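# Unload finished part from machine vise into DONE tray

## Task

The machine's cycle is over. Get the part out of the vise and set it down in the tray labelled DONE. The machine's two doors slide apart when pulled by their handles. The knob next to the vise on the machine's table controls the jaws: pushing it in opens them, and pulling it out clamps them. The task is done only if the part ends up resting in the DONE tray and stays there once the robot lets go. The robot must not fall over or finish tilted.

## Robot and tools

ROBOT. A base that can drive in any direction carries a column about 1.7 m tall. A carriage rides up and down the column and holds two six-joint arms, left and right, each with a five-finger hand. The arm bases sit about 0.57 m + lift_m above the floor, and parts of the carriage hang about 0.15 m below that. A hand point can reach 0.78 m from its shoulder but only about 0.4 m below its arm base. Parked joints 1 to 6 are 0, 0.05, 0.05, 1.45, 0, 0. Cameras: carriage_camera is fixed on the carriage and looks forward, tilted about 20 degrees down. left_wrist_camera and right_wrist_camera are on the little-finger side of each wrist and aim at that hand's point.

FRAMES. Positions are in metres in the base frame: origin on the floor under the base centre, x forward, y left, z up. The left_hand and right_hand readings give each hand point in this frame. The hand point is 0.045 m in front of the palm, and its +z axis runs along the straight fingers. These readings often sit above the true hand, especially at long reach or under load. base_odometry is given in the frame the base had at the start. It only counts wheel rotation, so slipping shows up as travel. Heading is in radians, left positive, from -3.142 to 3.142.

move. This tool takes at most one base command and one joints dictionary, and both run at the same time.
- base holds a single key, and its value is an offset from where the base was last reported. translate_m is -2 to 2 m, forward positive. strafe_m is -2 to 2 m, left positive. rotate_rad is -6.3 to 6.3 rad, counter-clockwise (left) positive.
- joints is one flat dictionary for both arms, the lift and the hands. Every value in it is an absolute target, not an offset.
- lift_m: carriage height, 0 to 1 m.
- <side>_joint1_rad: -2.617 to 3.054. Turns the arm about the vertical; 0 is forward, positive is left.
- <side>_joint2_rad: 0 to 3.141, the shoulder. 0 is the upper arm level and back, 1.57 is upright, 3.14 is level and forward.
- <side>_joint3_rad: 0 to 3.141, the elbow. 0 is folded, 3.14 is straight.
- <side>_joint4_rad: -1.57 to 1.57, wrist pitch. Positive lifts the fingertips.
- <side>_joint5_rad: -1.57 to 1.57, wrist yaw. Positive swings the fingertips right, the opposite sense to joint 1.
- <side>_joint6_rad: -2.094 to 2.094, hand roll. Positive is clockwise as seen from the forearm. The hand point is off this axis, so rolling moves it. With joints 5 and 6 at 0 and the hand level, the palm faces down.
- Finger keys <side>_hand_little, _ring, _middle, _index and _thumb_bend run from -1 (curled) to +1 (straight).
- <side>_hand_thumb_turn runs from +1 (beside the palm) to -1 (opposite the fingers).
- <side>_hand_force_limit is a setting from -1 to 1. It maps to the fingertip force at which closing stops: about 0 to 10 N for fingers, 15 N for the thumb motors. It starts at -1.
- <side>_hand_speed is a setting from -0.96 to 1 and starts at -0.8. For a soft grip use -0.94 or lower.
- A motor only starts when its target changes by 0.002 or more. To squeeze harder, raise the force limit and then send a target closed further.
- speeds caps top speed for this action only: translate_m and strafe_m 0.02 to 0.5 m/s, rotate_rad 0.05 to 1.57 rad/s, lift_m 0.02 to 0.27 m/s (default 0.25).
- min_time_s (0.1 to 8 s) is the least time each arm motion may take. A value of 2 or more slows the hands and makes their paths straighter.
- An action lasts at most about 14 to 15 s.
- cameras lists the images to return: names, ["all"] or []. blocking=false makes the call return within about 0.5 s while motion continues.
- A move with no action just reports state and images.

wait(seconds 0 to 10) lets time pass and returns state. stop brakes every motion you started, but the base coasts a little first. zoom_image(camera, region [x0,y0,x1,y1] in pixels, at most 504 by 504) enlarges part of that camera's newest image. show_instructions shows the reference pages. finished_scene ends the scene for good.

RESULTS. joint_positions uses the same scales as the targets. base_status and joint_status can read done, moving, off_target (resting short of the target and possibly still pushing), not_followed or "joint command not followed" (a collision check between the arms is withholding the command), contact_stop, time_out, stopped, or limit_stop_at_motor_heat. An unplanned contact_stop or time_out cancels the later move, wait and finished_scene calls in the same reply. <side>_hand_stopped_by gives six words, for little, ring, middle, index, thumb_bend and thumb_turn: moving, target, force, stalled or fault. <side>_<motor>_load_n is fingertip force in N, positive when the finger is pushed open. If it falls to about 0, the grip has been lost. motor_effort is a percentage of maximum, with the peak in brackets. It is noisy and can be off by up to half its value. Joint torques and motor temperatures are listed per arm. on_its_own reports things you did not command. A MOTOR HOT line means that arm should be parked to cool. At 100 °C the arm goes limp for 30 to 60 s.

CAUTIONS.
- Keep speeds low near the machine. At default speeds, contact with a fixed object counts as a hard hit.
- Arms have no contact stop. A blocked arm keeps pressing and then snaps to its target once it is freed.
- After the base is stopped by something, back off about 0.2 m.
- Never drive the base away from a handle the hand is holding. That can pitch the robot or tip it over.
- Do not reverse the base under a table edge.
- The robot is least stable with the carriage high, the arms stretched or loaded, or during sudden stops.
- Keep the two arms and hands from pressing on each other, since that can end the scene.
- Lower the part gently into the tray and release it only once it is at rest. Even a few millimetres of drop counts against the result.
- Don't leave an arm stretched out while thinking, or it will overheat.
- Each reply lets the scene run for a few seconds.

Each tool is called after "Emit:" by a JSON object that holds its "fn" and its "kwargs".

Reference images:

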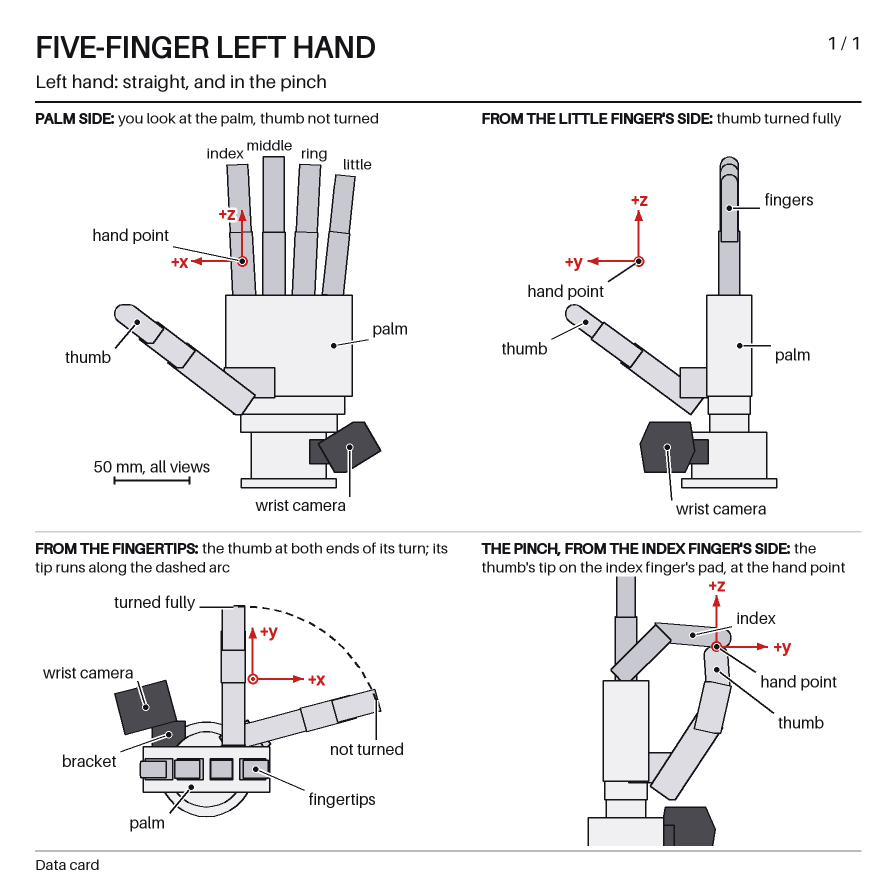

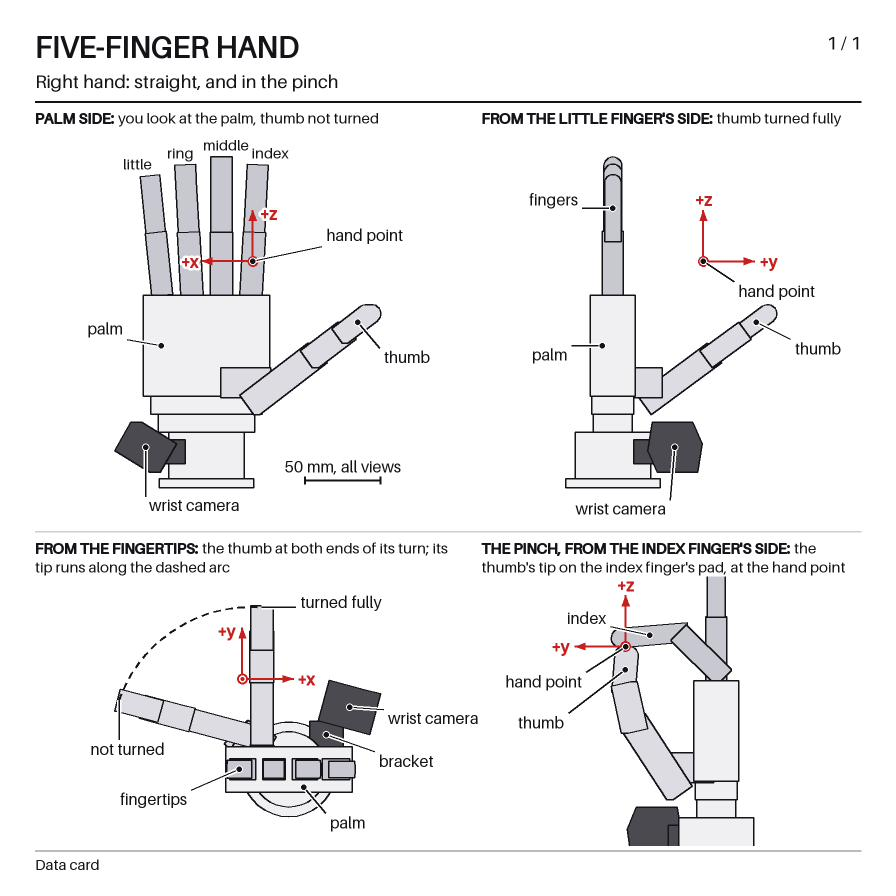

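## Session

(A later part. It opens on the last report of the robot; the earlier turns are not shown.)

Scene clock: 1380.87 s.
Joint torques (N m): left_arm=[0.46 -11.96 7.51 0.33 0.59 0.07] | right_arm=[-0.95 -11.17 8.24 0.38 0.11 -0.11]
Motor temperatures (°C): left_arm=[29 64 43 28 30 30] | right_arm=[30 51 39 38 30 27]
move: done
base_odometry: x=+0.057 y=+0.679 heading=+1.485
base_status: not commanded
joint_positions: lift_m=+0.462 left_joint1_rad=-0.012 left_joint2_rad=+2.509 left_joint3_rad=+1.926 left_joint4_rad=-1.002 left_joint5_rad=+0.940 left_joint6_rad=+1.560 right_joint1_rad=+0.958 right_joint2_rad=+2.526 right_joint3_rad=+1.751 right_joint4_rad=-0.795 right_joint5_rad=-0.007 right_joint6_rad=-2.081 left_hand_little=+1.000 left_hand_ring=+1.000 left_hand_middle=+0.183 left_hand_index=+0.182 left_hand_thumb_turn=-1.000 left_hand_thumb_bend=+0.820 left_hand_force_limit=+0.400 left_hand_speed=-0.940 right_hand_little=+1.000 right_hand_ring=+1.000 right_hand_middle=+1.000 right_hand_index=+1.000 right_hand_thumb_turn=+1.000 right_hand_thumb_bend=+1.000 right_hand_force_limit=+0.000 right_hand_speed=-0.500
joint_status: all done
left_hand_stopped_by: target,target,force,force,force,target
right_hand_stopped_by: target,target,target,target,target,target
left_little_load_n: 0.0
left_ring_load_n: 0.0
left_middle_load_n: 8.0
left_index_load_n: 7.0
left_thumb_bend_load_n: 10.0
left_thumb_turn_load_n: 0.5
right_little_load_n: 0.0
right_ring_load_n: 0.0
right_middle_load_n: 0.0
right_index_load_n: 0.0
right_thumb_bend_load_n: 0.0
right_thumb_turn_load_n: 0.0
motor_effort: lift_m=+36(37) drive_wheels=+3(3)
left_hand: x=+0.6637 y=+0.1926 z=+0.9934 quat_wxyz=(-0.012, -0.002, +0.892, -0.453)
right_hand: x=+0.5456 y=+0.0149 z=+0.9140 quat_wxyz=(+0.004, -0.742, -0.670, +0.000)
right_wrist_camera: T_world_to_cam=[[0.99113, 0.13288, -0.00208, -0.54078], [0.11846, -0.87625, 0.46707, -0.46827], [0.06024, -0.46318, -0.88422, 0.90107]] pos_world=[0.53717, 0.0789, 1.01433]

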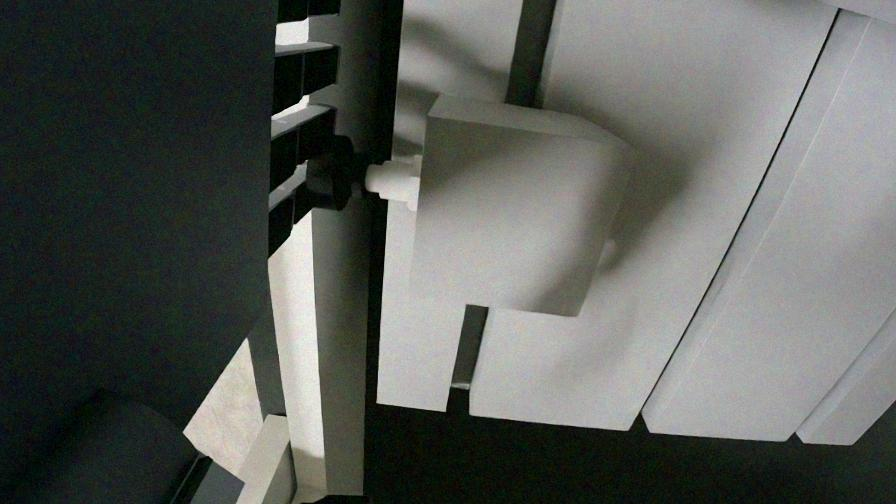

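Emit:
{"fn": "move", "kwargs": {"joints": {"right_joint1_rad": 0.902, "right_joint2_rad": 2.604, "right_joint3_rad": 1.895, "right_joint4_rad": -0.85}, "min_time_s": 2, "cameras": ["right_wrist_camera", "left_wrist_camera"]}}

Scene clock: 1387.90 s.
Joint torques (N m): left_arm=[0.42 -11.95 7.51 0.33 0.59 0.06] | right_arm=[-2.24 -11.51 8.9 0.79 0.67 -0.11]
Motor temperatures (°C): left_arm=[29 64 43 28 30 30] | right_arm=[30 52 39 37 30 27]
move: off_target
base_odometry: x=+0.057 y=+0.679 heading=+1.485
base_status: not commanded
joint_positions: lift_m=+0.462 left_joint1_rad=-0.012 left_joint2_rad=+2.509 left_joint3_rad=+1.926 left_joint4_rad=-1.002 left_joint5_rad=+0.940 left_joint6_rad=+1.560 right_joint1_rad=+0.928 right_joint2_rad=+2.587 right_joint3_rad=+1.868 right_joint4_rad=-0.899 right_joint5_rad=-0.058 right_joint6_rad=-2.081 left_hand_little=+1.000 left_hand_ring=+1.000 left_hand_middle=+0.183 left_hand_index=+0.182 left_hand_thumb_turn=-1.000 left_hand_thumb_bend=+0.820 left_hand_force_limit=+0.400 left_hand_speed=-0.940 right_hand_little=+1.000 right_hand_ring=+1.000 right_hand_middle=+1.000 right_hand_index=+1.000 right_hand_thumb_turn=+1.000 right_hand_thumb_bend=+1.000 right_hand_force_limit=+0.000 right_hand_speed=-0.500
joint_status: right_joint1_rad off_target (ended at +0.928, target +0.902); right_joint4_rad off_target (ended at -0.899, target -0.850); the others done
left_hand_stopped_by: target,target,force,force,force,target
right_hand_stopped_by: target,target,target,target,target,target
left_little_load_n: 0.0
left_ring_load_n: 0.0
left_middle_load_n: 8.0
left_index_load_n: 7.0
left_thumb_bend_load_n: 10.5
left_thumb_turn_load_n: 0.5
right_little_load_n: 0.0
right_ring_load_n: 0.0
right_middle_load_n: 0.5
right_index_load_n: 0.5
right_thumb_bend_load_n: -0.5
right_thumb_turn_load_n: 0.0
motor_effort: lift_m=+36(37) drive_wheels=+3(3)
left_hand: x=+0.6637 y=+0.1926 z=+0.9934 quat_wxyz=(-0.012, -0.002, +0.892, -0.453)
right_hand: x=+0.5490 y=+0.0131 z=+0.9099 quat_wxyz=(+0.023, -0.752, -0.658, +0.029)
pictures: left_wrist_camera, right_wrist_camera
left_wrist_camera: T_world_to_cam=[[-0.28653, -0.56078, 0.7768, -0.46929], [-0.83298, 0.54639, 0.08719, 0.36009], [-0.47333, -0.62208, -0.62368, 1.16921]] pos_world=[0.7189, 0.26742, 1.06236]
right_wrist_camera: T_world_to_cam=[[0.99218, 0.10145, -0.0727, -0.47985], [0.12375, -0.87536, 0.46736, -0.47149], [-0.01622, -0.47271, -0.88107, 0.93568]] pos_world=[0.54963, 0.07825, 1.00987]

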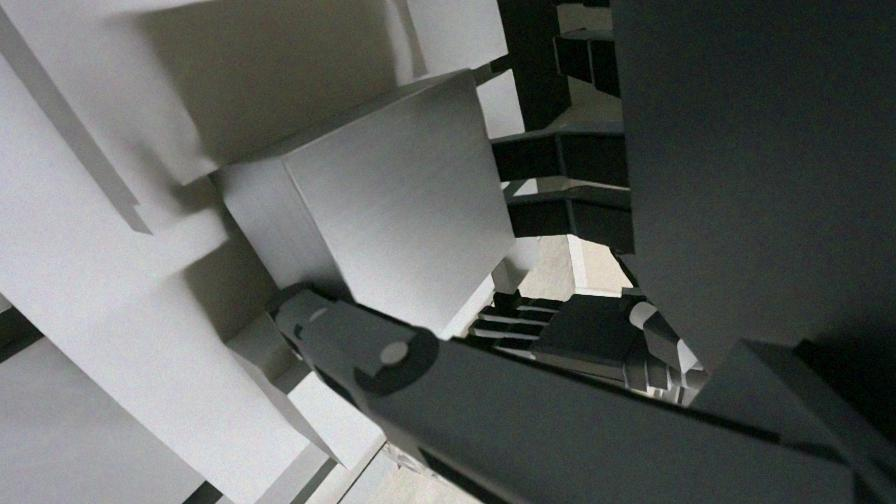

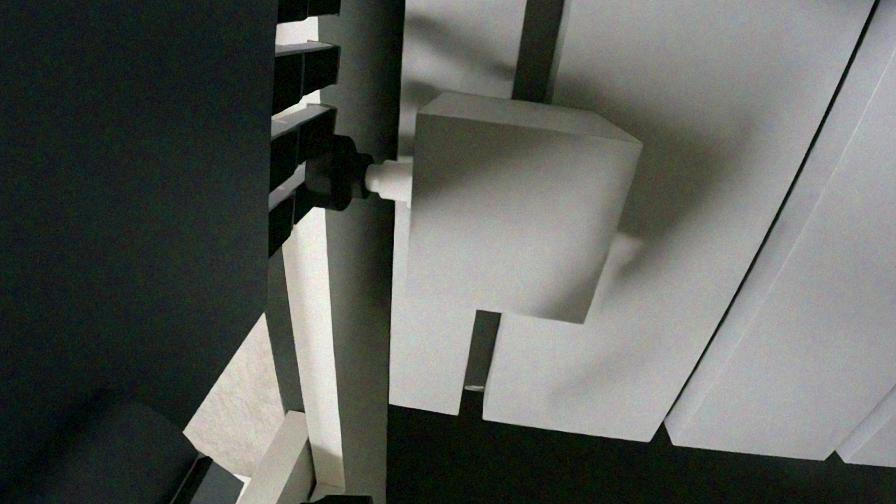

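Emit:
{"fn": "move", "kwargs": {"joints": {"right_joint1_rad": 0.853, "right_joint2_rad": 2.69, "right_joint3_rad": 2.06, "right_joint4_rad": -0.87, "right_joint5_rad": 0.06}, "min_time_s": 2.5, "cameras": ["right_wrist_camera", "left_wrist_camera", "carriage_camera"]}}

Scene clock: 1404.37 s.
Joint torques (N m): left_arm=[0.42 -11.95 7.5 0.33 0.59 0.06] | right_arm=[-4.55 -11.66 10.03 1.92 1.72 -0.11]
Motor temperatures (°C): left_arm=[29 64 43 28 30 30] | right_arm=[31 54 41 37 31 27]
move: off_target
base_odometry: x=+0.057 y=+0.679 heading=+1.485
base_status: not commanded
joint_positions: lift_m=+0.462 left_joint1_rad=-0.012 left_joint2_rad=+2.509 left_joint3_rad=+1.926 left_joint4_rad=-1.002 left_joint5_rad=+0.940 left_joint6_rad=+1.560 right_joint1_rad=+0.905 right_joint2_rad=+2.670 right_joint3_rad=+2.022 right_joint4_rad=-1.026 right_joint5_rad=-0.090 right_joint6_rad=-2.081 left_hand_little=+1.000 left_hand_ring=+1.000 left_hand_middle=+0.183 left_hand_index=+0.182 left_hand_thumb_turn=-1.000 left_hand_thumb_bend=+0.820 left_hand_force_limit=+0.400 left_hand_speed=-0.940 right_hand_little=+1.000 right_hand_ring=+1.000 right_hand_middle=+1.000 right_hand_index=+1.000 right_hand_thumb_turn=+1.000 right_hand_thumb_bend=+1.000 right_hand_force_limit=+0.000 right_hand_speed=-0.500
joint_status: right_joint1_rad off_target (ended at +0.905, target +0.853); right_joint4_rad off_target (ended at -1.027, target -0.870); right_joint5_rad off_target (ended at -0.090, target +0.060); the others done
left_hand_stopped_by: target,target,force,force,force,target
right_hand_stopped_by: target,target,target,target,target,target
left_little_load_n: 0.0
left_ring_load_n: 0.0
left_middle_load_n: 8.0
left_index_load_n: 6.5
left_thumb_bend_load_n: 10.5
left_thumb_turn_load_n: 0.5
right_little_load_n: 0.0
right_ring_load_n: 0.0
right_middle_load_n: 0.5
right_index_load_n: 0.0
right_thumb_bend_load_n: 0.0
right_thumb_turn_load_n: 0.0
motor_effort: lift_m=+36(36) drive_wheels=+3(3)
left_hand: x=+0.6637 y=+0.1926 z=+0.9934 quat_wxyz=(-0.012, -0.002, +0.892, -0.453)
right_hand: x=+0.5535 y=+0.0123 z=+0.9064 quat_wxyz=(+0.034, -0.760, -0.647, +0.059)
pictures: carriage_camera, left_wrist_camera, right_wrist_camera
carriage_camera: T_world_to_cam=[[-0.05299, -0.99668, 0.06181, -0.08467], [-0.37834, -0.03724, -0.92492, 1.40519], [0.92415, -0.0724, -0.37511, 0.42585]] pos_world=[0.13361, -0.00122, 1.46466]
left_wrist_camera: T_world_to_cam=[[-0.28653, -0.56078, 0.7768, -0.46929], [-0.83298, 0.54639, 0.08719, 0.36009], [-0.47333, -0.62208, -0.62368, 1.16921]] pos_world=[0.7189, 0.26742, 1.06236]
right_wrist_camera: T_world_to_cam=[[0.98829, 0.07385, -0.13351, -0.42692], [0.12977, -0.86707, 0.48098, -0.48699], [-0.08025, -0.49268, -0.8665, 0.95484]] pos_world=[0.56174, 0.07971, 1.0046]

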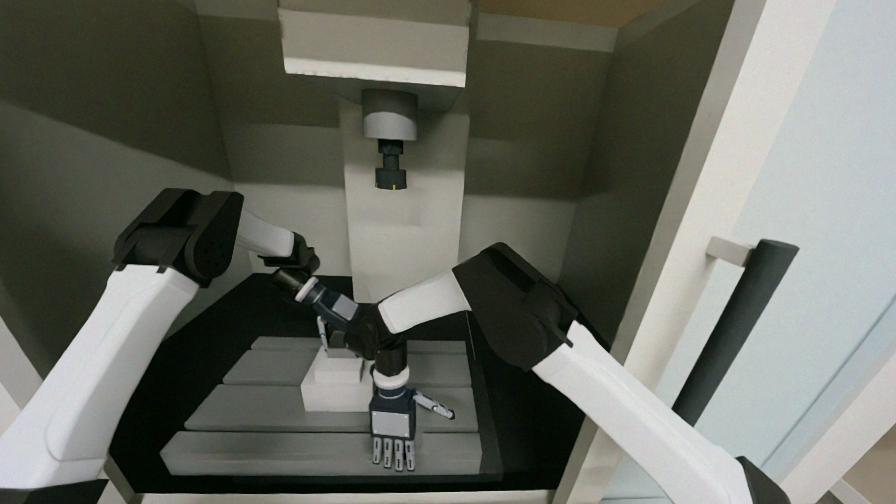

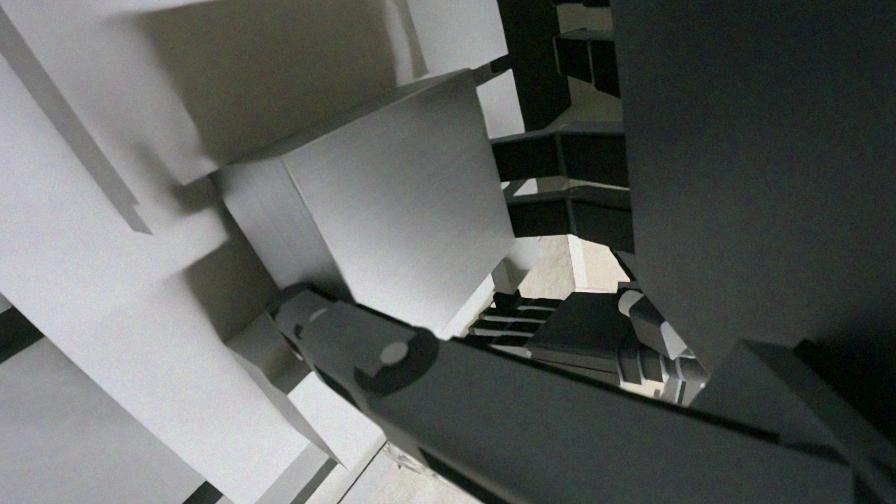

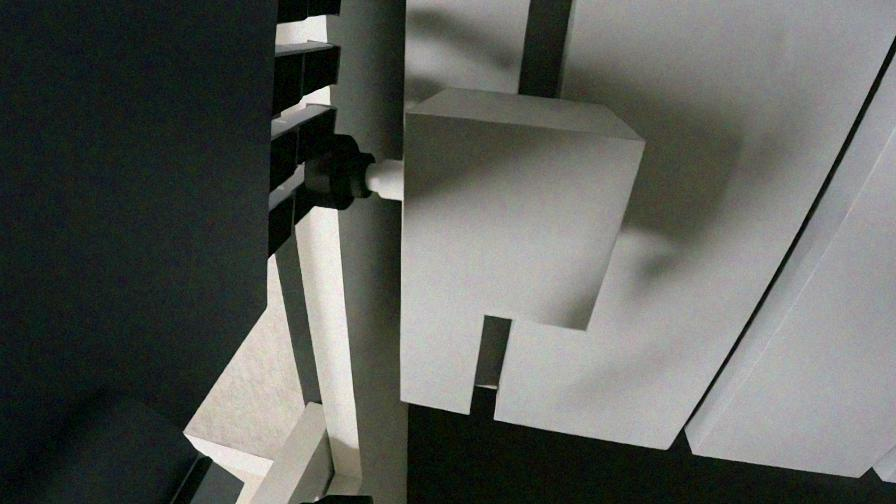

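Emit:
{"fn": "move", "kwargs": {"joints": {"right_joint1_rad": 0.83, "right_joint2_rad": 2.71, "right_joint3_rad": 2.08, "right_joint4_rad": -0.74, "right_joint5_rad": 0.18}, "min_time_s": 2.5, "cameras": ["right_wrist_camera"]}}

Scene clock: 1431.10 s.
Joint torques (N m): left_arm=[0.43 -11.95 7.5 0.33 0.59 0.06] | right_arm=[-6.08 -10.61 10.56 3.44 2.95 -0.15]
Motor temperatures (°C): left_arm=[29 64 43 28 30 30] | right_arm=[32 54 41 41 35 27]
move: off_target
base_odometry: x=+0.057 y=+0.679 heading=+1.485
base_status: not commanded
joint_positions: lift_m=+0.462 left_joint1_rad=-0.012 left_joint2_rad=+2.509 left_joint3_rad=+1.926 left_joint4_rad=-1.002 left_joint5_rad=+0.940 left_joint6_rad=+1.561 right_joint1_rad=+0.900 right_joint2_rad=+2.678 right_joint3_rad=+2.037 right_joint4_rad=-1.021 right_joint5_rad=-0.074 right_joint6_rad=-2.076 left_hand_little=+1.000 left_hand_ring=+1.000 left_hand_middle=+0.183 left_hand_index=+0.182 left_hand_thumb_turn=-1.000 left_hand_thumb_bend=+0.820 left_hand_force_limit=+0.400 left_hand_speed=-0.940 right_hand_little=+1.000 right_hand_ring=+1.000 right_hand_middle=+1.000 right_hand_index=+1.000 right_hand_thumb_turn=+1.000 right_hand_thumb_bend=+1.000 right_hand_force_limit=+0.000 right_hand_speed=-0.500
joint_status: right_joint1_rad off_target (ended at +0.899, target +0.830); right_joint4_rad off_target (ended at -1.021, target -0.740); right_joint5_rad off_target (ended at -0.074, target +0.180); the others done
left_hand_stopped_by: target,target,force,force,force,target
right_hand_stopped_by: target,target,target,target,target,target
left_little_load_n: 0.0
left_ring_load_n: 0.0
left_middle_load_n: 7.5
left_index_load_n: 6.0
left_thumb_bend_load_n: 10.5
left_thumb_turn_load_n: -1.0
right_little_load_n: 0.0
right_ring_load_n: 0.0
right_middle_load_n: 0.5
right_index_load_n: 0.0
right_thumb_bend_load_n: 0.0
right_thumb_turn_load_n: 0.0
motor_effort: lift_m=+36(36) drive_wheels=+3(3)
left_hand: x=+0.6638 y=+0.1926 z=+0.9935 quat_wxyz=(-0.011, -0.002, +0.892, -0.453)
right_hand: x=+0.5609 y=+0.0123 z=+0.9067 quat_wxyz=(+0.028, -0.763, -0.644, +0.052)
right_wrist_camera: T_world_to_cam=[[0.99138, 0.06517, -0.11361, -0.4538], [0.11249, -0.86799, 0.48368, -0.4807], [-0.06709, -0.49229, -0.86784, 0.94941]] pos_world=[0.56767, 0.07972, 1.00488]

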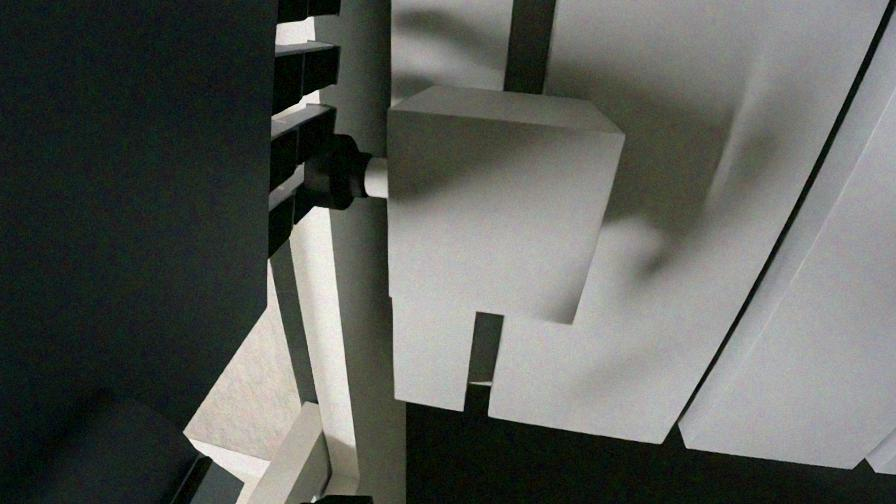

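Emit:
{"fn": "move", "kwargs": {"joints": {"right_joint1_rad": 0.80, "right_joint2_rad": 2.73, "right_joint3_rad": 2.13, "right_joint4_rad": -0.71, "right_joint5_rad": 0.22}, "min_time_s": 2.5, "cameras": ["right_wrist_camera", "left_wrist_camera"]}}

Scene clock: 1442.13 s.
Joint torques (N m): left_arm=[0.42 -11.95 7.5 0.32 0.59 0.06] | right_arm=[-8.21 -10.86 11.45 4.11 3.46 -0.21]
Motor temperatures (°C): left_arm=[29 65 43 28 30 30] | right_arm=[33 56 43 45 39 27]
move: off_target
base_odometry: x=+0.057 y=+0.679 heading=+1.485
base_status: not commanded
joint_positions: lift_m=+0.462 left_joint1_rad=-0.012 left_joint2_rad=+2.509 left_joint3_rad=+1.926 left_joint4_rad=-1.002 left_joint5_rad=+0.940 left_joint6_rad=+1.561 right_joint1_rad=+0.893 right_joint2_rad=+2.699 right_joint3_rad=+2.078 right_joint4_rad=-1.050 right_joint5_rad=-0.077 right_joint6_rad=-2.071 left_hand_little=+1.000 left_hand_ring=+1.000 left_hand_middle=+0.183 left_hand_index=+0.182 left_hand_thumb_turn=-1.000 left_hand_thumb_bend=+0.820 left_hand_force_limit=+0.400 left_hand_speed=-0.940 right_hand_little=+1.000 right_hand_ring=+1.000 right_hand_middle=+1.000 right_hand_index=+1.000 right_hand_thumb_turn=+1.000 right_hand_thumb_bend=+1.000 right_hand_force_limit=+0.000 right_hand_speed=-0.500
joint_status: right_joint1_rad off_target (ended at +0.893, target +0.800); right_joint4_rad off_target (ended at -1.050, target -0.710); right_joint5_rad off_target (ended at -0.077, target +0.220); the others done
left_hand_stopped_by: target,target,force,force,force,target
right_hand_stopped_by: target,target,target,target,target,target
left_little_load_n: -0.5
left_ring_load_n: 0.0
left_middle_load_n: 8.0
left_index_load_n: 6.0
left_thumb_bend_load_n: 11.0
left_thumb_turn_load_n: -1.0
right_little_load_n: 0.0
right_ring_load_n: 0.0
right_middle_load_n: 0.5
right_index_load_n: 0.0
right_thumb_bend_load_n: 0.0
right_thumb_turn_load_n: 0.0
motor_effort: lift_m=+36(36) drive_wheels=+4(4)
left_hand: x=+0.6638 y=+0.1926 z=+0.9935 quat_wxyz=(-0.011, -0.002, +0.892, -0.453)
right_hand: x=+0.5634 y=+0.0117 z=+0.9062 quat_wxyz=(+0.028, -0.767, -0.639, +0.056)
pictures: left_wrist_camera, right_wrist_camera
left_wrist_camera: T_world_to_cam=[[-0.28761, -0.56023, 0.7768, -0.46876], [-0.83265, 0.54704, 0.08624, 0.36082], [-0.47325, -0.622, -0.62381, 1.16932]] pos_world=[0.71901, 0.26732, 1.06246]
right_wrist_camera: T_world_to_cam=[[0.99116, 0.05243, -0.12186, -0.44853], [0.10587, -0.86614, 0.48847, -0.48195], [-0.07993, -0.49705, -0.86403, 0.95273]] pos_world=[0.57174, 0.07964, 1.00395]

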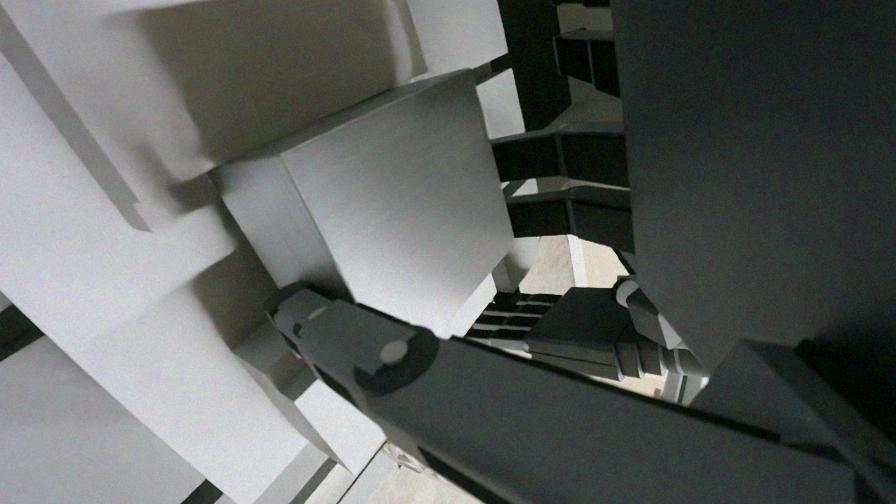

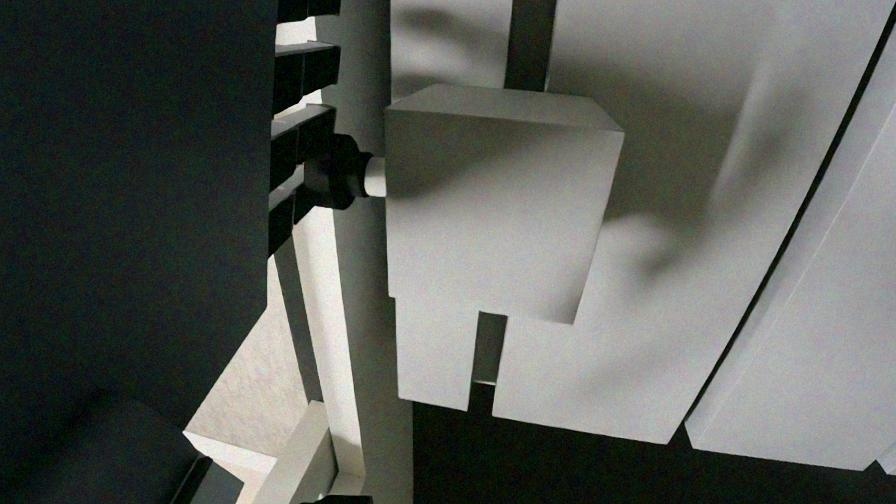

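Emit:
{"fn": "zoom_image", "kwargs": {"camera": "left_wrist_camera", "region": [60, 50, 564, 450]}}

Emit:
{"fn": "move", "kwargs": {"cameras": ["carriage_camera"]}}

Emit:
{"fn": "zoom_image", "kwargs": {"camera": "carriage_camera", "region": [280, 280, 420, 420]}}

Scaled by 1.000.

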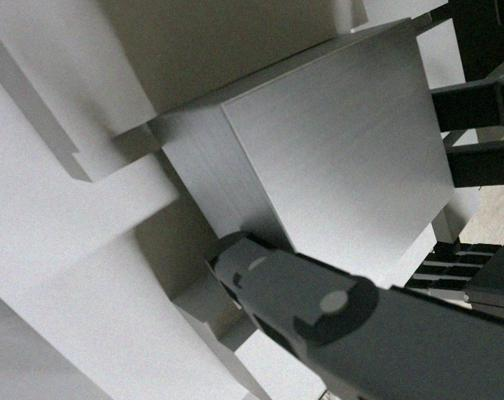

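Scene clock: 1474.37 s.
Joint torques (N m): left_arm=[0.43 -11.96 7.53 0.33 0.59 0.06] | right_arm=[-8.23 -10.88 11.45 4.11 3.45 -0.21]
Motor temperatures (°C): left_arm=[29 65 43 28 30 30] | right_arm=[37 58 44 63 52 27]
base_odometry: x=+0.057 y=+0.679 heading=+1.485
base_status: not commanded
joint_positions: lift_m=+0.462 left_joint1_rad=-0.012 left_joint2_rad=+2.509 left_joint3_rad=+1.926 left_joint4_rad=-1.002 left_joint5_rad=+0.940 left_joint6_rad=+1.561 right_joint1_rad=+0.893 right_joint2_rad=+2.699 right_joint3_rad=+2.078 right_joint4_rad=-1.050 right_joint5_rad=-0.077 right_joint6_rad=-2.071 left_hand_little=+1.000 left_hand_ring=+1.000 left_hand_middle=+0.183 left_hand_index=+0.182 left_hand_thumb_turn=-1.000 left_hand_thumb_bend=+0.820 left_hand_force_limit=+0.400 left_hand_speed=-0.940 right_hand_little=+1.000 right_hand_ring=+1.000 right_hand_middle=+1.000 right_hand_index=+1.000 right_hand_thumb_turn=+1.000 right_hand_thumb_bend=+1.000 right_hand_force_limit=+0.000 right_hand_speed=-0.500
joint_status: right_joint1_rad off_target (ended at +0.893, target +0.800); right_joint4_rad off_target (ended at -1.050, target -0.710); right_joint5_rad off_target (ended at -0.077, target +0.220); the others done
left_hand_stopped_by: target,target,force,force,force,target
right_hand_stopped_by: target,target,target,target,target,target
left_little_load_n: 0.0
left_ring_load_n: 0.0
left_middle_load_n: 8.0
left_index_load_n: 6.0
left_thumb_bend_load_n: 11.0
left_thumb_turn_load_n: -1.0
right_little_load_n: 0.0
right_ring_load_n: 0.0
right_middle_load_n: 0.5
right_index_load_n: 0.0
right_thumb_bend_load_n: 0.0
right_thumb_turn_load_n: 0.0
motor_effort: lift_m=+36(36) drive_wheels=+4(4)
left_hand: x=+0.6638 y=+0.1926 z=+0.9935 quat_wxyz=(-0.011, -0.002, +0.892, -0.453) (m; base frame)
right_hand: x=+0.5634 y=+0.0117 z=+0.9062 quat_wxyz=(+0.028, -0.767, -0.639, +0.056) (m; base frame)
pictures: carriage_camera
camera_calibration:
carriage_camera: T_world_to_cam=[[-0.05299, -0.99668, 0.06181, -0.08467], [-0.37834, -0.03724, -0.92492, 1.40519], [0.92415, -0.0724, -0.37511, 0.42585]] pos_world=[0.13361, -0.00122, 1.46466]

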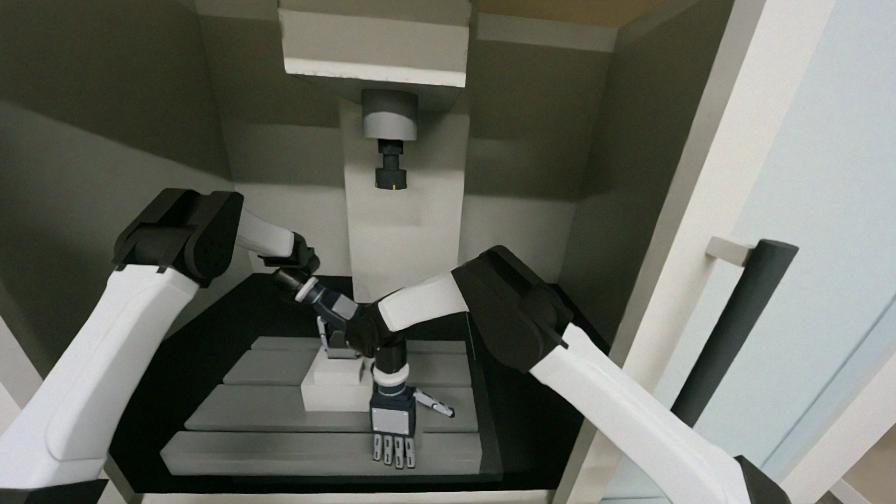

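Scaled by 3.600 from the camera's image (finer frame: 1280x720).

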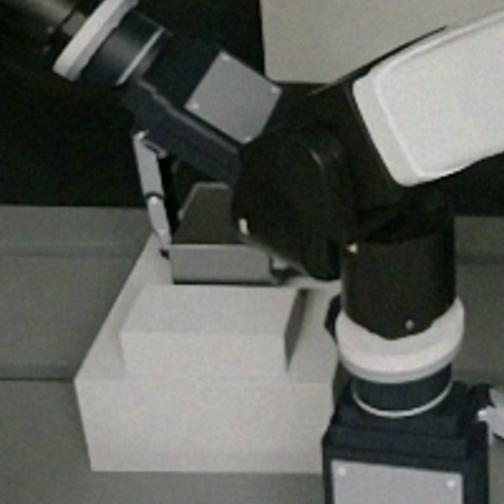

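Emit:
{"fn": "move", "kwargs": {"joints": {"right_joint1_rad": 0.9, "right_joint2_rad": 2.66, "right_joint3_rad": 2.0, "right_joint4_rad": -1.0, "right_joint5_rad": -0.05}, "min_time_s": 1.5, "cameras": ["right_wrist_camera", "left_wrist_camera"]}}

Scene clock: 1483.97 s.
Joint torques (N m): left_arm=[0.43 -11.96 7.5 0.33 0.59 0.06] | right_arm=[0.01 -15.77 4.63 0.22 0.52 -0.11]
Motor temperatures (°C): left_arm=[29 65 43 28 30 30] | right_arm=[37 59 44 65 54 27]
move: off_target
base_odometry: x=+0.057 y=+0.679 heading=+1.485
base_status: not commanded
joint_positions: lift_m=+0.462 left_joint1_rad=-0.012 left_joint2_rad=+2.509 left_joint3_rad=+1.926 left_joint4_rad=-1.003 left_joint5_rad=+0.940 left_joint6_rad=+1.561 right_joint1_rad=+0.901 right_joint2_rad=+2.685 right_joint3_rad=+2.015 right_joint4_rad=-1.017 right_joint5_rad=-0.098 right_joint6_rad=-2.080 left_hand_little=+1.000 left_hand_ring=+1.000 left_hand_middle=+0.183 left_hand_index=+0.182 left_hand_thumb_turn=-1.000 left_hand_thumb_bend=+0.820 left_hand_force_limit=+0.400 left_hand_speed=-0.940 right_hand_little=+1.000 right_hand_ring=+1.000 right_hand_middle=+1.000 right_hand_index=+1.000 right_hand_thumb_turn=+1.000 right_hand_thumb_bend=+1.000 right_hand_force_limit=+0.000 right_hand_speed=-0.500
joint_status: right_joint5_rad off_target (ended at -0.098, target -0.050); the others done
left_hand_stopped_by: target,target,force,force,force,target
right_hand_stopped_by: target,target,target,target,target,target
left_little_load_n: 0.0
left_ring_load_n: 0.0
left_middle_load_n: 8.0
left_index_load_n: 6.0
left_thumb_bend_load_n: 11.0
left_thumb_turn_load_n: -1.0
right_little_load_n: 0.0
right_ring_load_n: 0.0
right_middle_load_n: 0.0
right_index_load_n: 0.0
right_thumb_bend_load_n: 0.0
right_thumb_turn_load_n: 0.0
motor_effort: lift_m=+36(36) drive_wheels=+4(4)
left_hand: x=+0.6636 y=+0.1926 z=+0.9935 quat_wxyz=(-0.012, -0.002, +0.892, -0.453)
right_hand: x=+0.5511 y=+0.0088 z=+0.8977 quat_wxyz=(+0.037, -0.761, -0.644, +0.066)
pictures: left_wrist_camera, right_wrist_camera
left_wrist_camera: T_world_to_cam=[[-0.28702, -0.56029, 0.77697, -0.46934], [-0.83263, 0.54697, 0.08686, 0.36], [-0.47365, -0.622, -0.62351, 1.16913]] pos_world=[0.7188, 0.26732, 1.06236]
right_wrist_camera: T_world_to_cam=[[0.98678, 0.06736, -0.14741, -0.41201], [0.13134, -0.86527, 0.48379, -0.48886], [-0.09496, -0.49676, -0.86268, 0.95008]] pos_world=[0.56099, 0.07672, 0.99539]

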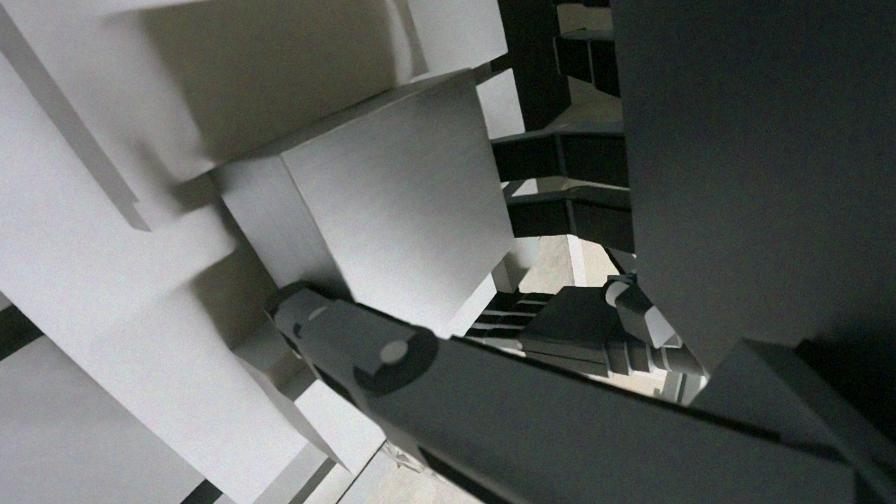

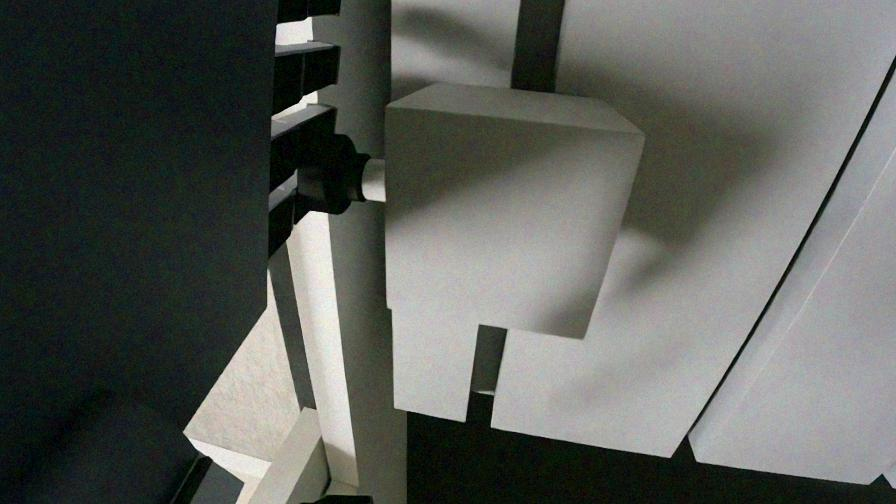

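Emit:
{"fn": "move", "kwargs": {"joints": {"right_joint1_rad": 0.97, "right_joint2_rad": 2.5, "right_joint3_rad": 1.7, "right_joint4_rad": -0.76, "right_joint5_rad": 0}, "min_time_s": 1.5}}

Emit:
{"fn": "move", "kwargs": {"joints": {"right_joint1_rad": 1.0, "right_joint2_rad": 2.3, "right_joint3_rad": 1.7, "right_joint4_rad": -0.97}, "min_time_s": 1.5, "cameras": ["right_wrist_camera"]}}

Emit:
{"fn": "move", "kwargs": {"joints": {"right_joint1_rad": 1.1, "right_joint2_rad": 1.725, "right_joint3_rad": 0.8, "right_joint4_rad": 0.1, "right_joint6_rad": 0}, "min_time_s": 2.5}}

Emit:
{"fn": "move", "kwargs": {"joints": {"right_joint1_rad": 1.2, "right_joint2_rad": 0.3, "right_joint3_rad": 0.1, "right_joint4_rad": 1.45}, "min_time_s": 3, "cameras": ["carriage_camera", "left_wrist_camera"]}}

Emit:
{"fn": "zoom_image", "kwargs": {"camera": "carriage_camera", "region": [280, 300, 440, 460]}}

Scene clock: 1497.90 s.
Joint torques (N m): left_arm=[0.42 -11.96 7.5 0.33 0.59 0.05] | right_arm=[0.68 -15.73 4.88 0.43 0.19 -0.1]
Motor temperatures (°C): left_arm=[29 65 43 28 30 30] | right_arm=[35 67 43 55 47 27]
move: done
base_odometry: x=+0.057 y=+0.679 heading=+1.485
base_status: not commanded
joint_positions: lift_m=+0.462 left_joint1_rad=-0.012 left_joint2_rad=+2.509 left_joint3_rad=+1.926 left_joint4_rad=-1.003 left_joint5_rad=+0.940 left_joint6_rad=+1.561 right_joint1_rad=+0.964 right_joint2_rad=+2.534 right_joint3_rad=+1.710 right_joint4_rad=-0.775 right_joint5_rad=-0.014 right_joint6_rad=-2.081 left_hand_little=+1.000 left_hand_ring=+1.000 left_hand_middle=+0.183 left_hand_index=+0.182 left_hand_thumb_turn=-1.000 left_hand_thumb_bend=+0.820 left_hand_force_limit=+0.400 left_hand_speed=-0.940 right_hand_little=+1.000 right_hand_ring=+1.000 right_hand_middle=+1.000 right_hand_index=+1.000 right_hand_thumb_turn=+1.000 right_hand_thumb_bend=+1.000 right_hand_force_limit=+0.000 right_hand_speed=-0.500
joint_status: all done
left_hand_stopped_by: target,target,force,force,force,target
right_hand_stopped_by: target,target,target,target,target,target
left_little_load_n: 0.0
left_ring_load_n: 0.0
left_middle_load_n: 8.0
left_index_load_n: 5.5
left_thumb_bend_load_n: 11.0
left_thumb_turn_load_n: -1.5
right_little_load_n: 0.0
right_ring_load_n: 0.0
right_middle_load_n: 0.0
right_index_load_n: 0.0
right_thumb_bend_load_n: 0.0
right_thumb_turn_load_n: 0.0
motor_effort: lift_m=+36(36) drive_wheels=+4(4)
left_hand: x=+0.6636 y=+0.1926 z=+0.9935 quat_wxyz=(-0.012, -0.002, +0.892, -0.453)
right_hand: x=+0.5349 y=+0.0066 z=+0.9011 quat_wxyz=(+0.004, -0.740, -0.672, +0.015)
pictures: none

Scene clock: 1499.70 s.
Joint torques (N m): left_arm=[0.43 -11.95 7.5 0.33 0.58 0.05] | right_arm=[0.69 -14.78 5.49 0.13 0.18 -0.1]
Motor temperatures (°C): left_arm=[29 65 43 28 30 30] | right_arm=[35 67 43 54 46 27]
move: done
base_odometry: x=+0.057 y=+0.679 heading=+1.485
base_status: not commanded
joint_positions: lift_m=+0.462 left_joint1_rad=-0.012 left_joint2_rad=+2.509 left_joint3_rad=+1.926 left_joint4_rad=-1.003 left_joint5_rad=+0.940 left_joint6_rad=+1.561 right_joint1_rad=+0.993 right_joint2_rad=+2.331 right_joint3_rad=+1.710 right_joint4_rad=-0.955 right_joint5_rad=-0.013 right_joint6_rad=-2.082 left_hand_little=+1.000 left_hand_ring=+1.000 left_hand_middle=+0.183 left_hand_index=+0.182 left_hand_thumb_turn=-1.000 left_hand_thumb_bend=+0.820 left_hand_force_limit=+0.400 left_hand_speed=-0.940 right_hand_little=+1.000 right_hand_ring=+1.000 right_hand_middle=+1.000 right_hand_index=+1.000 right_hand_thumb_turn=+1.000 right_hand_thumb_bend=+1.000 right_hand_force_limit=+0.000 right_hand_speed=-0.500
joint_status: all done
left_hand_stopped_by: target,target,force,force,force,target
right_hand_stopped_by: target,target,target,target,target,target
left_little_load_n: 0.0
left_ring_load_n: 0.0
left_middle_load_n: 8.0
left_index_load_n: 6.0
left_thumb_bend_load_n: 11.0
left_thumb_turn_load_n: -1.0
right_little_load_n: 0.0
right_ring_load_n: 0.0
right_middle_load_n: 0.0
right_index_load_n: 0.0
right_thumb_bend_load_n: 0.0
right_thumb_turn_load_n: 0.0
motor_effort: lift_m=+36(36) drive_wheels=+4(4)
left_hand: x=+0.6636 y=+0.1926 z=+0.9935 quat_wxyz=(-0.012, -0.002, +0.892, -0.453)
right_hand: x=+0.5226 y=+0.0112 z=+0.9868 quat_wxyz=(+0.006, -0.730, -0.683, +0.004)
right_wrist_camera: T_world_to_cam=[[0.98568, 0.16823, -0.01177, -0.50536], [0.15413, -0.87029, 0.4678, -0.5223], [0.06845, -0.46292, -0.88375, 0.96039]] pos_world=[0.51288, 0.07504, 1.08713]

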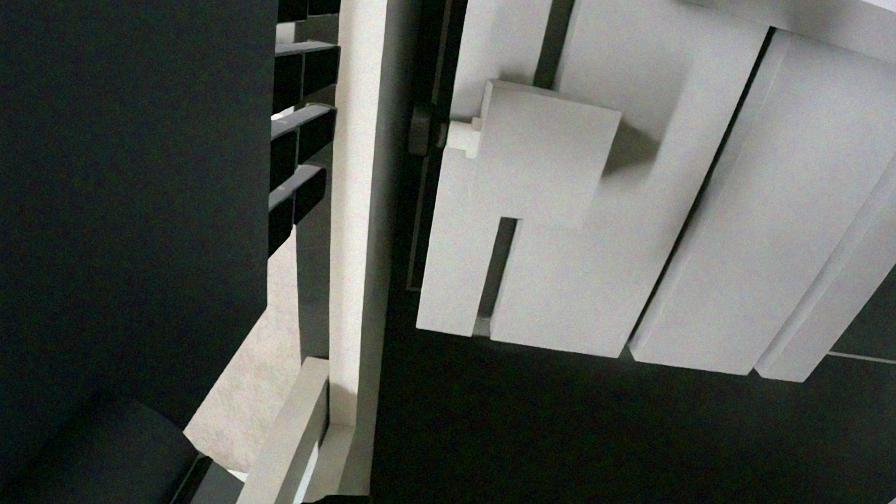

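Scene clock: 1502.63 s.
Joint torques (N m): left_arm=[0.43 -11.95 7.49 0.33 0.59 0.05] | right_arm=[0.68 -9.54 5.81 2.11 0.14 0.08]
Motor temperatures (°C): left_arm=[29 65 43 28 30 30] | right_arm=[35 67 42 53 45 27]
move: done
base_odometry: x=+0.057 y=+0.679 heading=+1.485
base_status: not commanded
joint_positions: lift_m=+0.462 left_joint1_rad=-0.012 left_joint2_rad=+2.509 left_joint3_rad=+1.926 left_joint4_rad=-1.003 left_joint5_rad=+0.940 left_joint6_rad=+1.561 right_joint1_rad=+1.094 right_joint2_rad=+1.747 right_joint3_rad=+0.811 right_joint4_rad=+0.087 right_joint5_rad=-0.012 right_joint6_rad=-0.010 left_hand_little=+1.000 left_hand_ring=+1.000 left_hand_middle=+0.183 left_hand_index=+0.182 left_hand_thumb_turn=-1.000 left_hand_thumb_bend=+0.820 left_hand_force_limit=+0.400 left_hand_speed=-0.940 right_hand_little=+1.000 right_hand_ring=+1.000 right_hand_middle=+1.000 right_hand_index=+1.000 right_hand_thumb_turn=+1.000 right_hand_thumb_bend=+1.000 right_hand_force_limit=+0.000 right_hand_speed=-0.500
joint_status: all done
left_hand_stopped_by: target,target,force,force,force,target
right_hand_stopped_by: target,target,target,target,target,target
left_little_load_n: 0.0
left_ring_load_n: 0.0
left_middle_load_n: 7.5
left_index_load_n: 5.5
left_thumb_bend_load_n: 11.0
left_thumb_turn_load_n: -1.0
right_little_load_n: 0.0
right_ring_load_n: 0.0
right_middle_load_n: 0.0
right_index_load_n: 0.0
right_thumb_bend_load_n: 0.0
right_thumb_turn_load_n: 0.0
motor_effort: lift_m=+36(36) drive_wheels=+3(4)
left_hand: x=+0.6636 y=+0.1926 z=+0.9935 quat_wxyz=(-0.012, -0.002, +0.892, -0.453)
right_hand: x=+0.3803 y=+0.0430 z=+1.0158 quat_wxyz=(+0.344, -0.911, +0.214, -0.080)
pictures: none

Scene clock: 1505.93 s.
Joint torques (N m): left_arm=[0.44 -11.96 7.51 0.34 0.59 0.05] | right_arm=[0.68 2.17 5.94 0.67 0.17 0.08]
Motor temperatures (°C): left_arm=[29 65 43 28 30 30] | right_arm=[34 65 42 52 44 27]
move: done
base_odometry: x=+0.057 y=+0.679 heading=+1.485
base_status: not commanded
joint_positions: lift_m=+0.462 left_joint1_rad=-0.012 left_joint2_rad=+2.509 left_joint3_rad=+1.926 left_joint4_rad=-1.003 left_joint5_rad=+0.940 left_joint6_rad=+1.562 right_joint1_rad=+1.193 right_joint2_rad=+0.306 right_joint3_rad=+0.111 right_joint4_rad=+1.436 right_joint5_rad=-0.010 right_joint6_rad=-0.009 left_hand_little=+1.000 left_hand_ring=+1.000 left_hand_middle=+0.183 left_hand_index=+0.182 left_hand_thumb_turn=-1.000 left_hand_thumb_bend=+0.820 left_hand_force_limit=+0.400 left_hand_speed=-0.940 right_hand_little=+1.000 right_hand_ring=+1.000 right_hand_middle=+1.000 right_hand_index=+1.000 right_hand_thumb_turn=+1.000 right_hand_thumb_bend=+1.000 right_hand_force_limit=+0.000 right_hand_speed=-0.500
joint_status: all done
left_hand_stopped_by: target,target,force,force,force,target
right_hand_stopped_by: target,target,target,target,target,target
left_little_load_n: 0.0
left_ring_load_n: 0.0
left_middle_load_n: 7.5
left_index_load_n: 5.5
left_thumb_bend_load_n: 11.0
left_thumb_turn_load_n: -1.0
right_little_load_n: 0.0
right_ring_load_n: 0.0
right_middle_load_n: 0.0
right_index_load_n: 0.0
right_thumb_bend_load_n: 0.5
right_thumb_turn_load_n: 0.0
motor_effort: lift_m=+36(36) drive_wheels=+3(3)
left_hand: x=+0.6636 y=+0.1926 z=+0.9935 quat_wxyz=(-0.012, -0.002, +0.892, -0.453)
right_hand: x=+0.2601 y=-0.1551 z=+1.4834 quat_wxyz=(+0.968, -0.162, +0.025, -0.188)
carriage_camera: T_world_to_cam=[[-0.05299, -0.99668, 0.06181, -0.08467], [-0.37834, -0.03724, -0.92492, 1.40519], [0.92415, -0.0724, -0.37511, 0.42585]] pos_world=[0.13361, -0.00122, 1.46466]
left_wrist_camera: T_world_to_cam=[[-0.28739, -0.56017, 0.77692, -0.46905], [-0.8325, 0.54721, 0.0866, 0.36013], [-0.47365, -0.6219, -0.62361, 1.16921]] pos_world=[0.71881, 0.26732, 1.06236]

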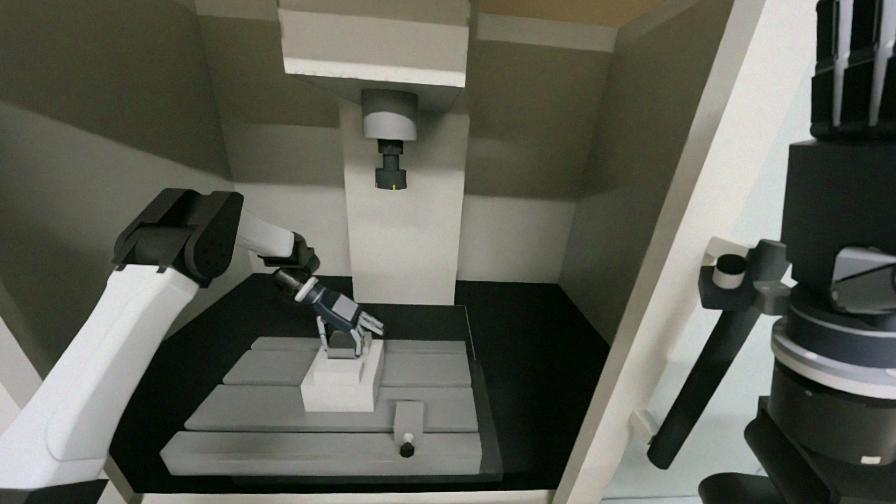

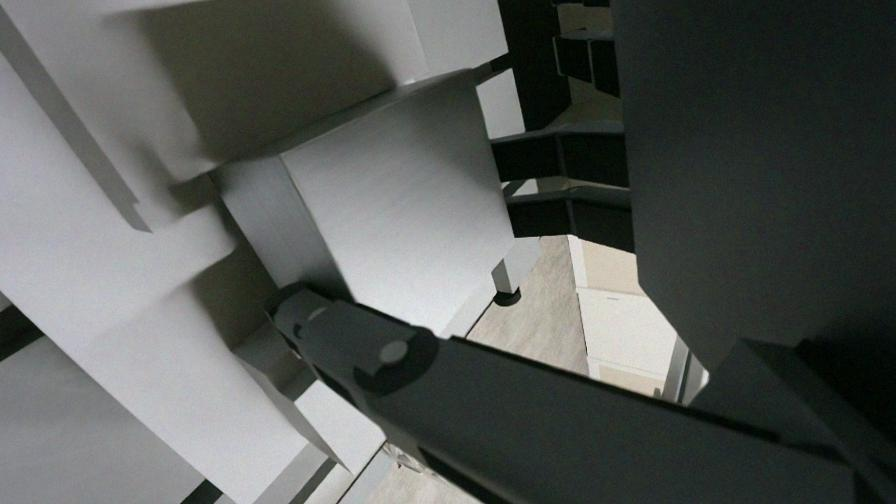

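Scaled by 3.150 from the camera's image (finer frame: 1280x720).

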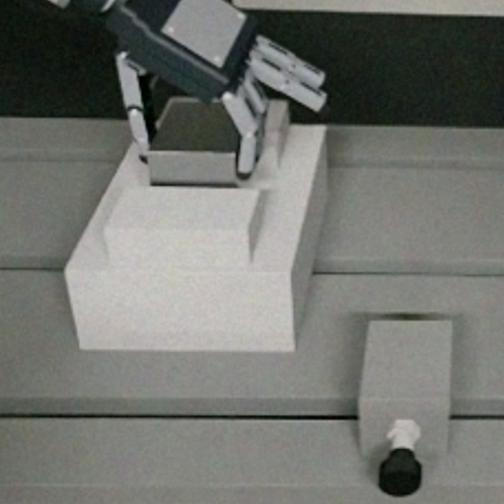

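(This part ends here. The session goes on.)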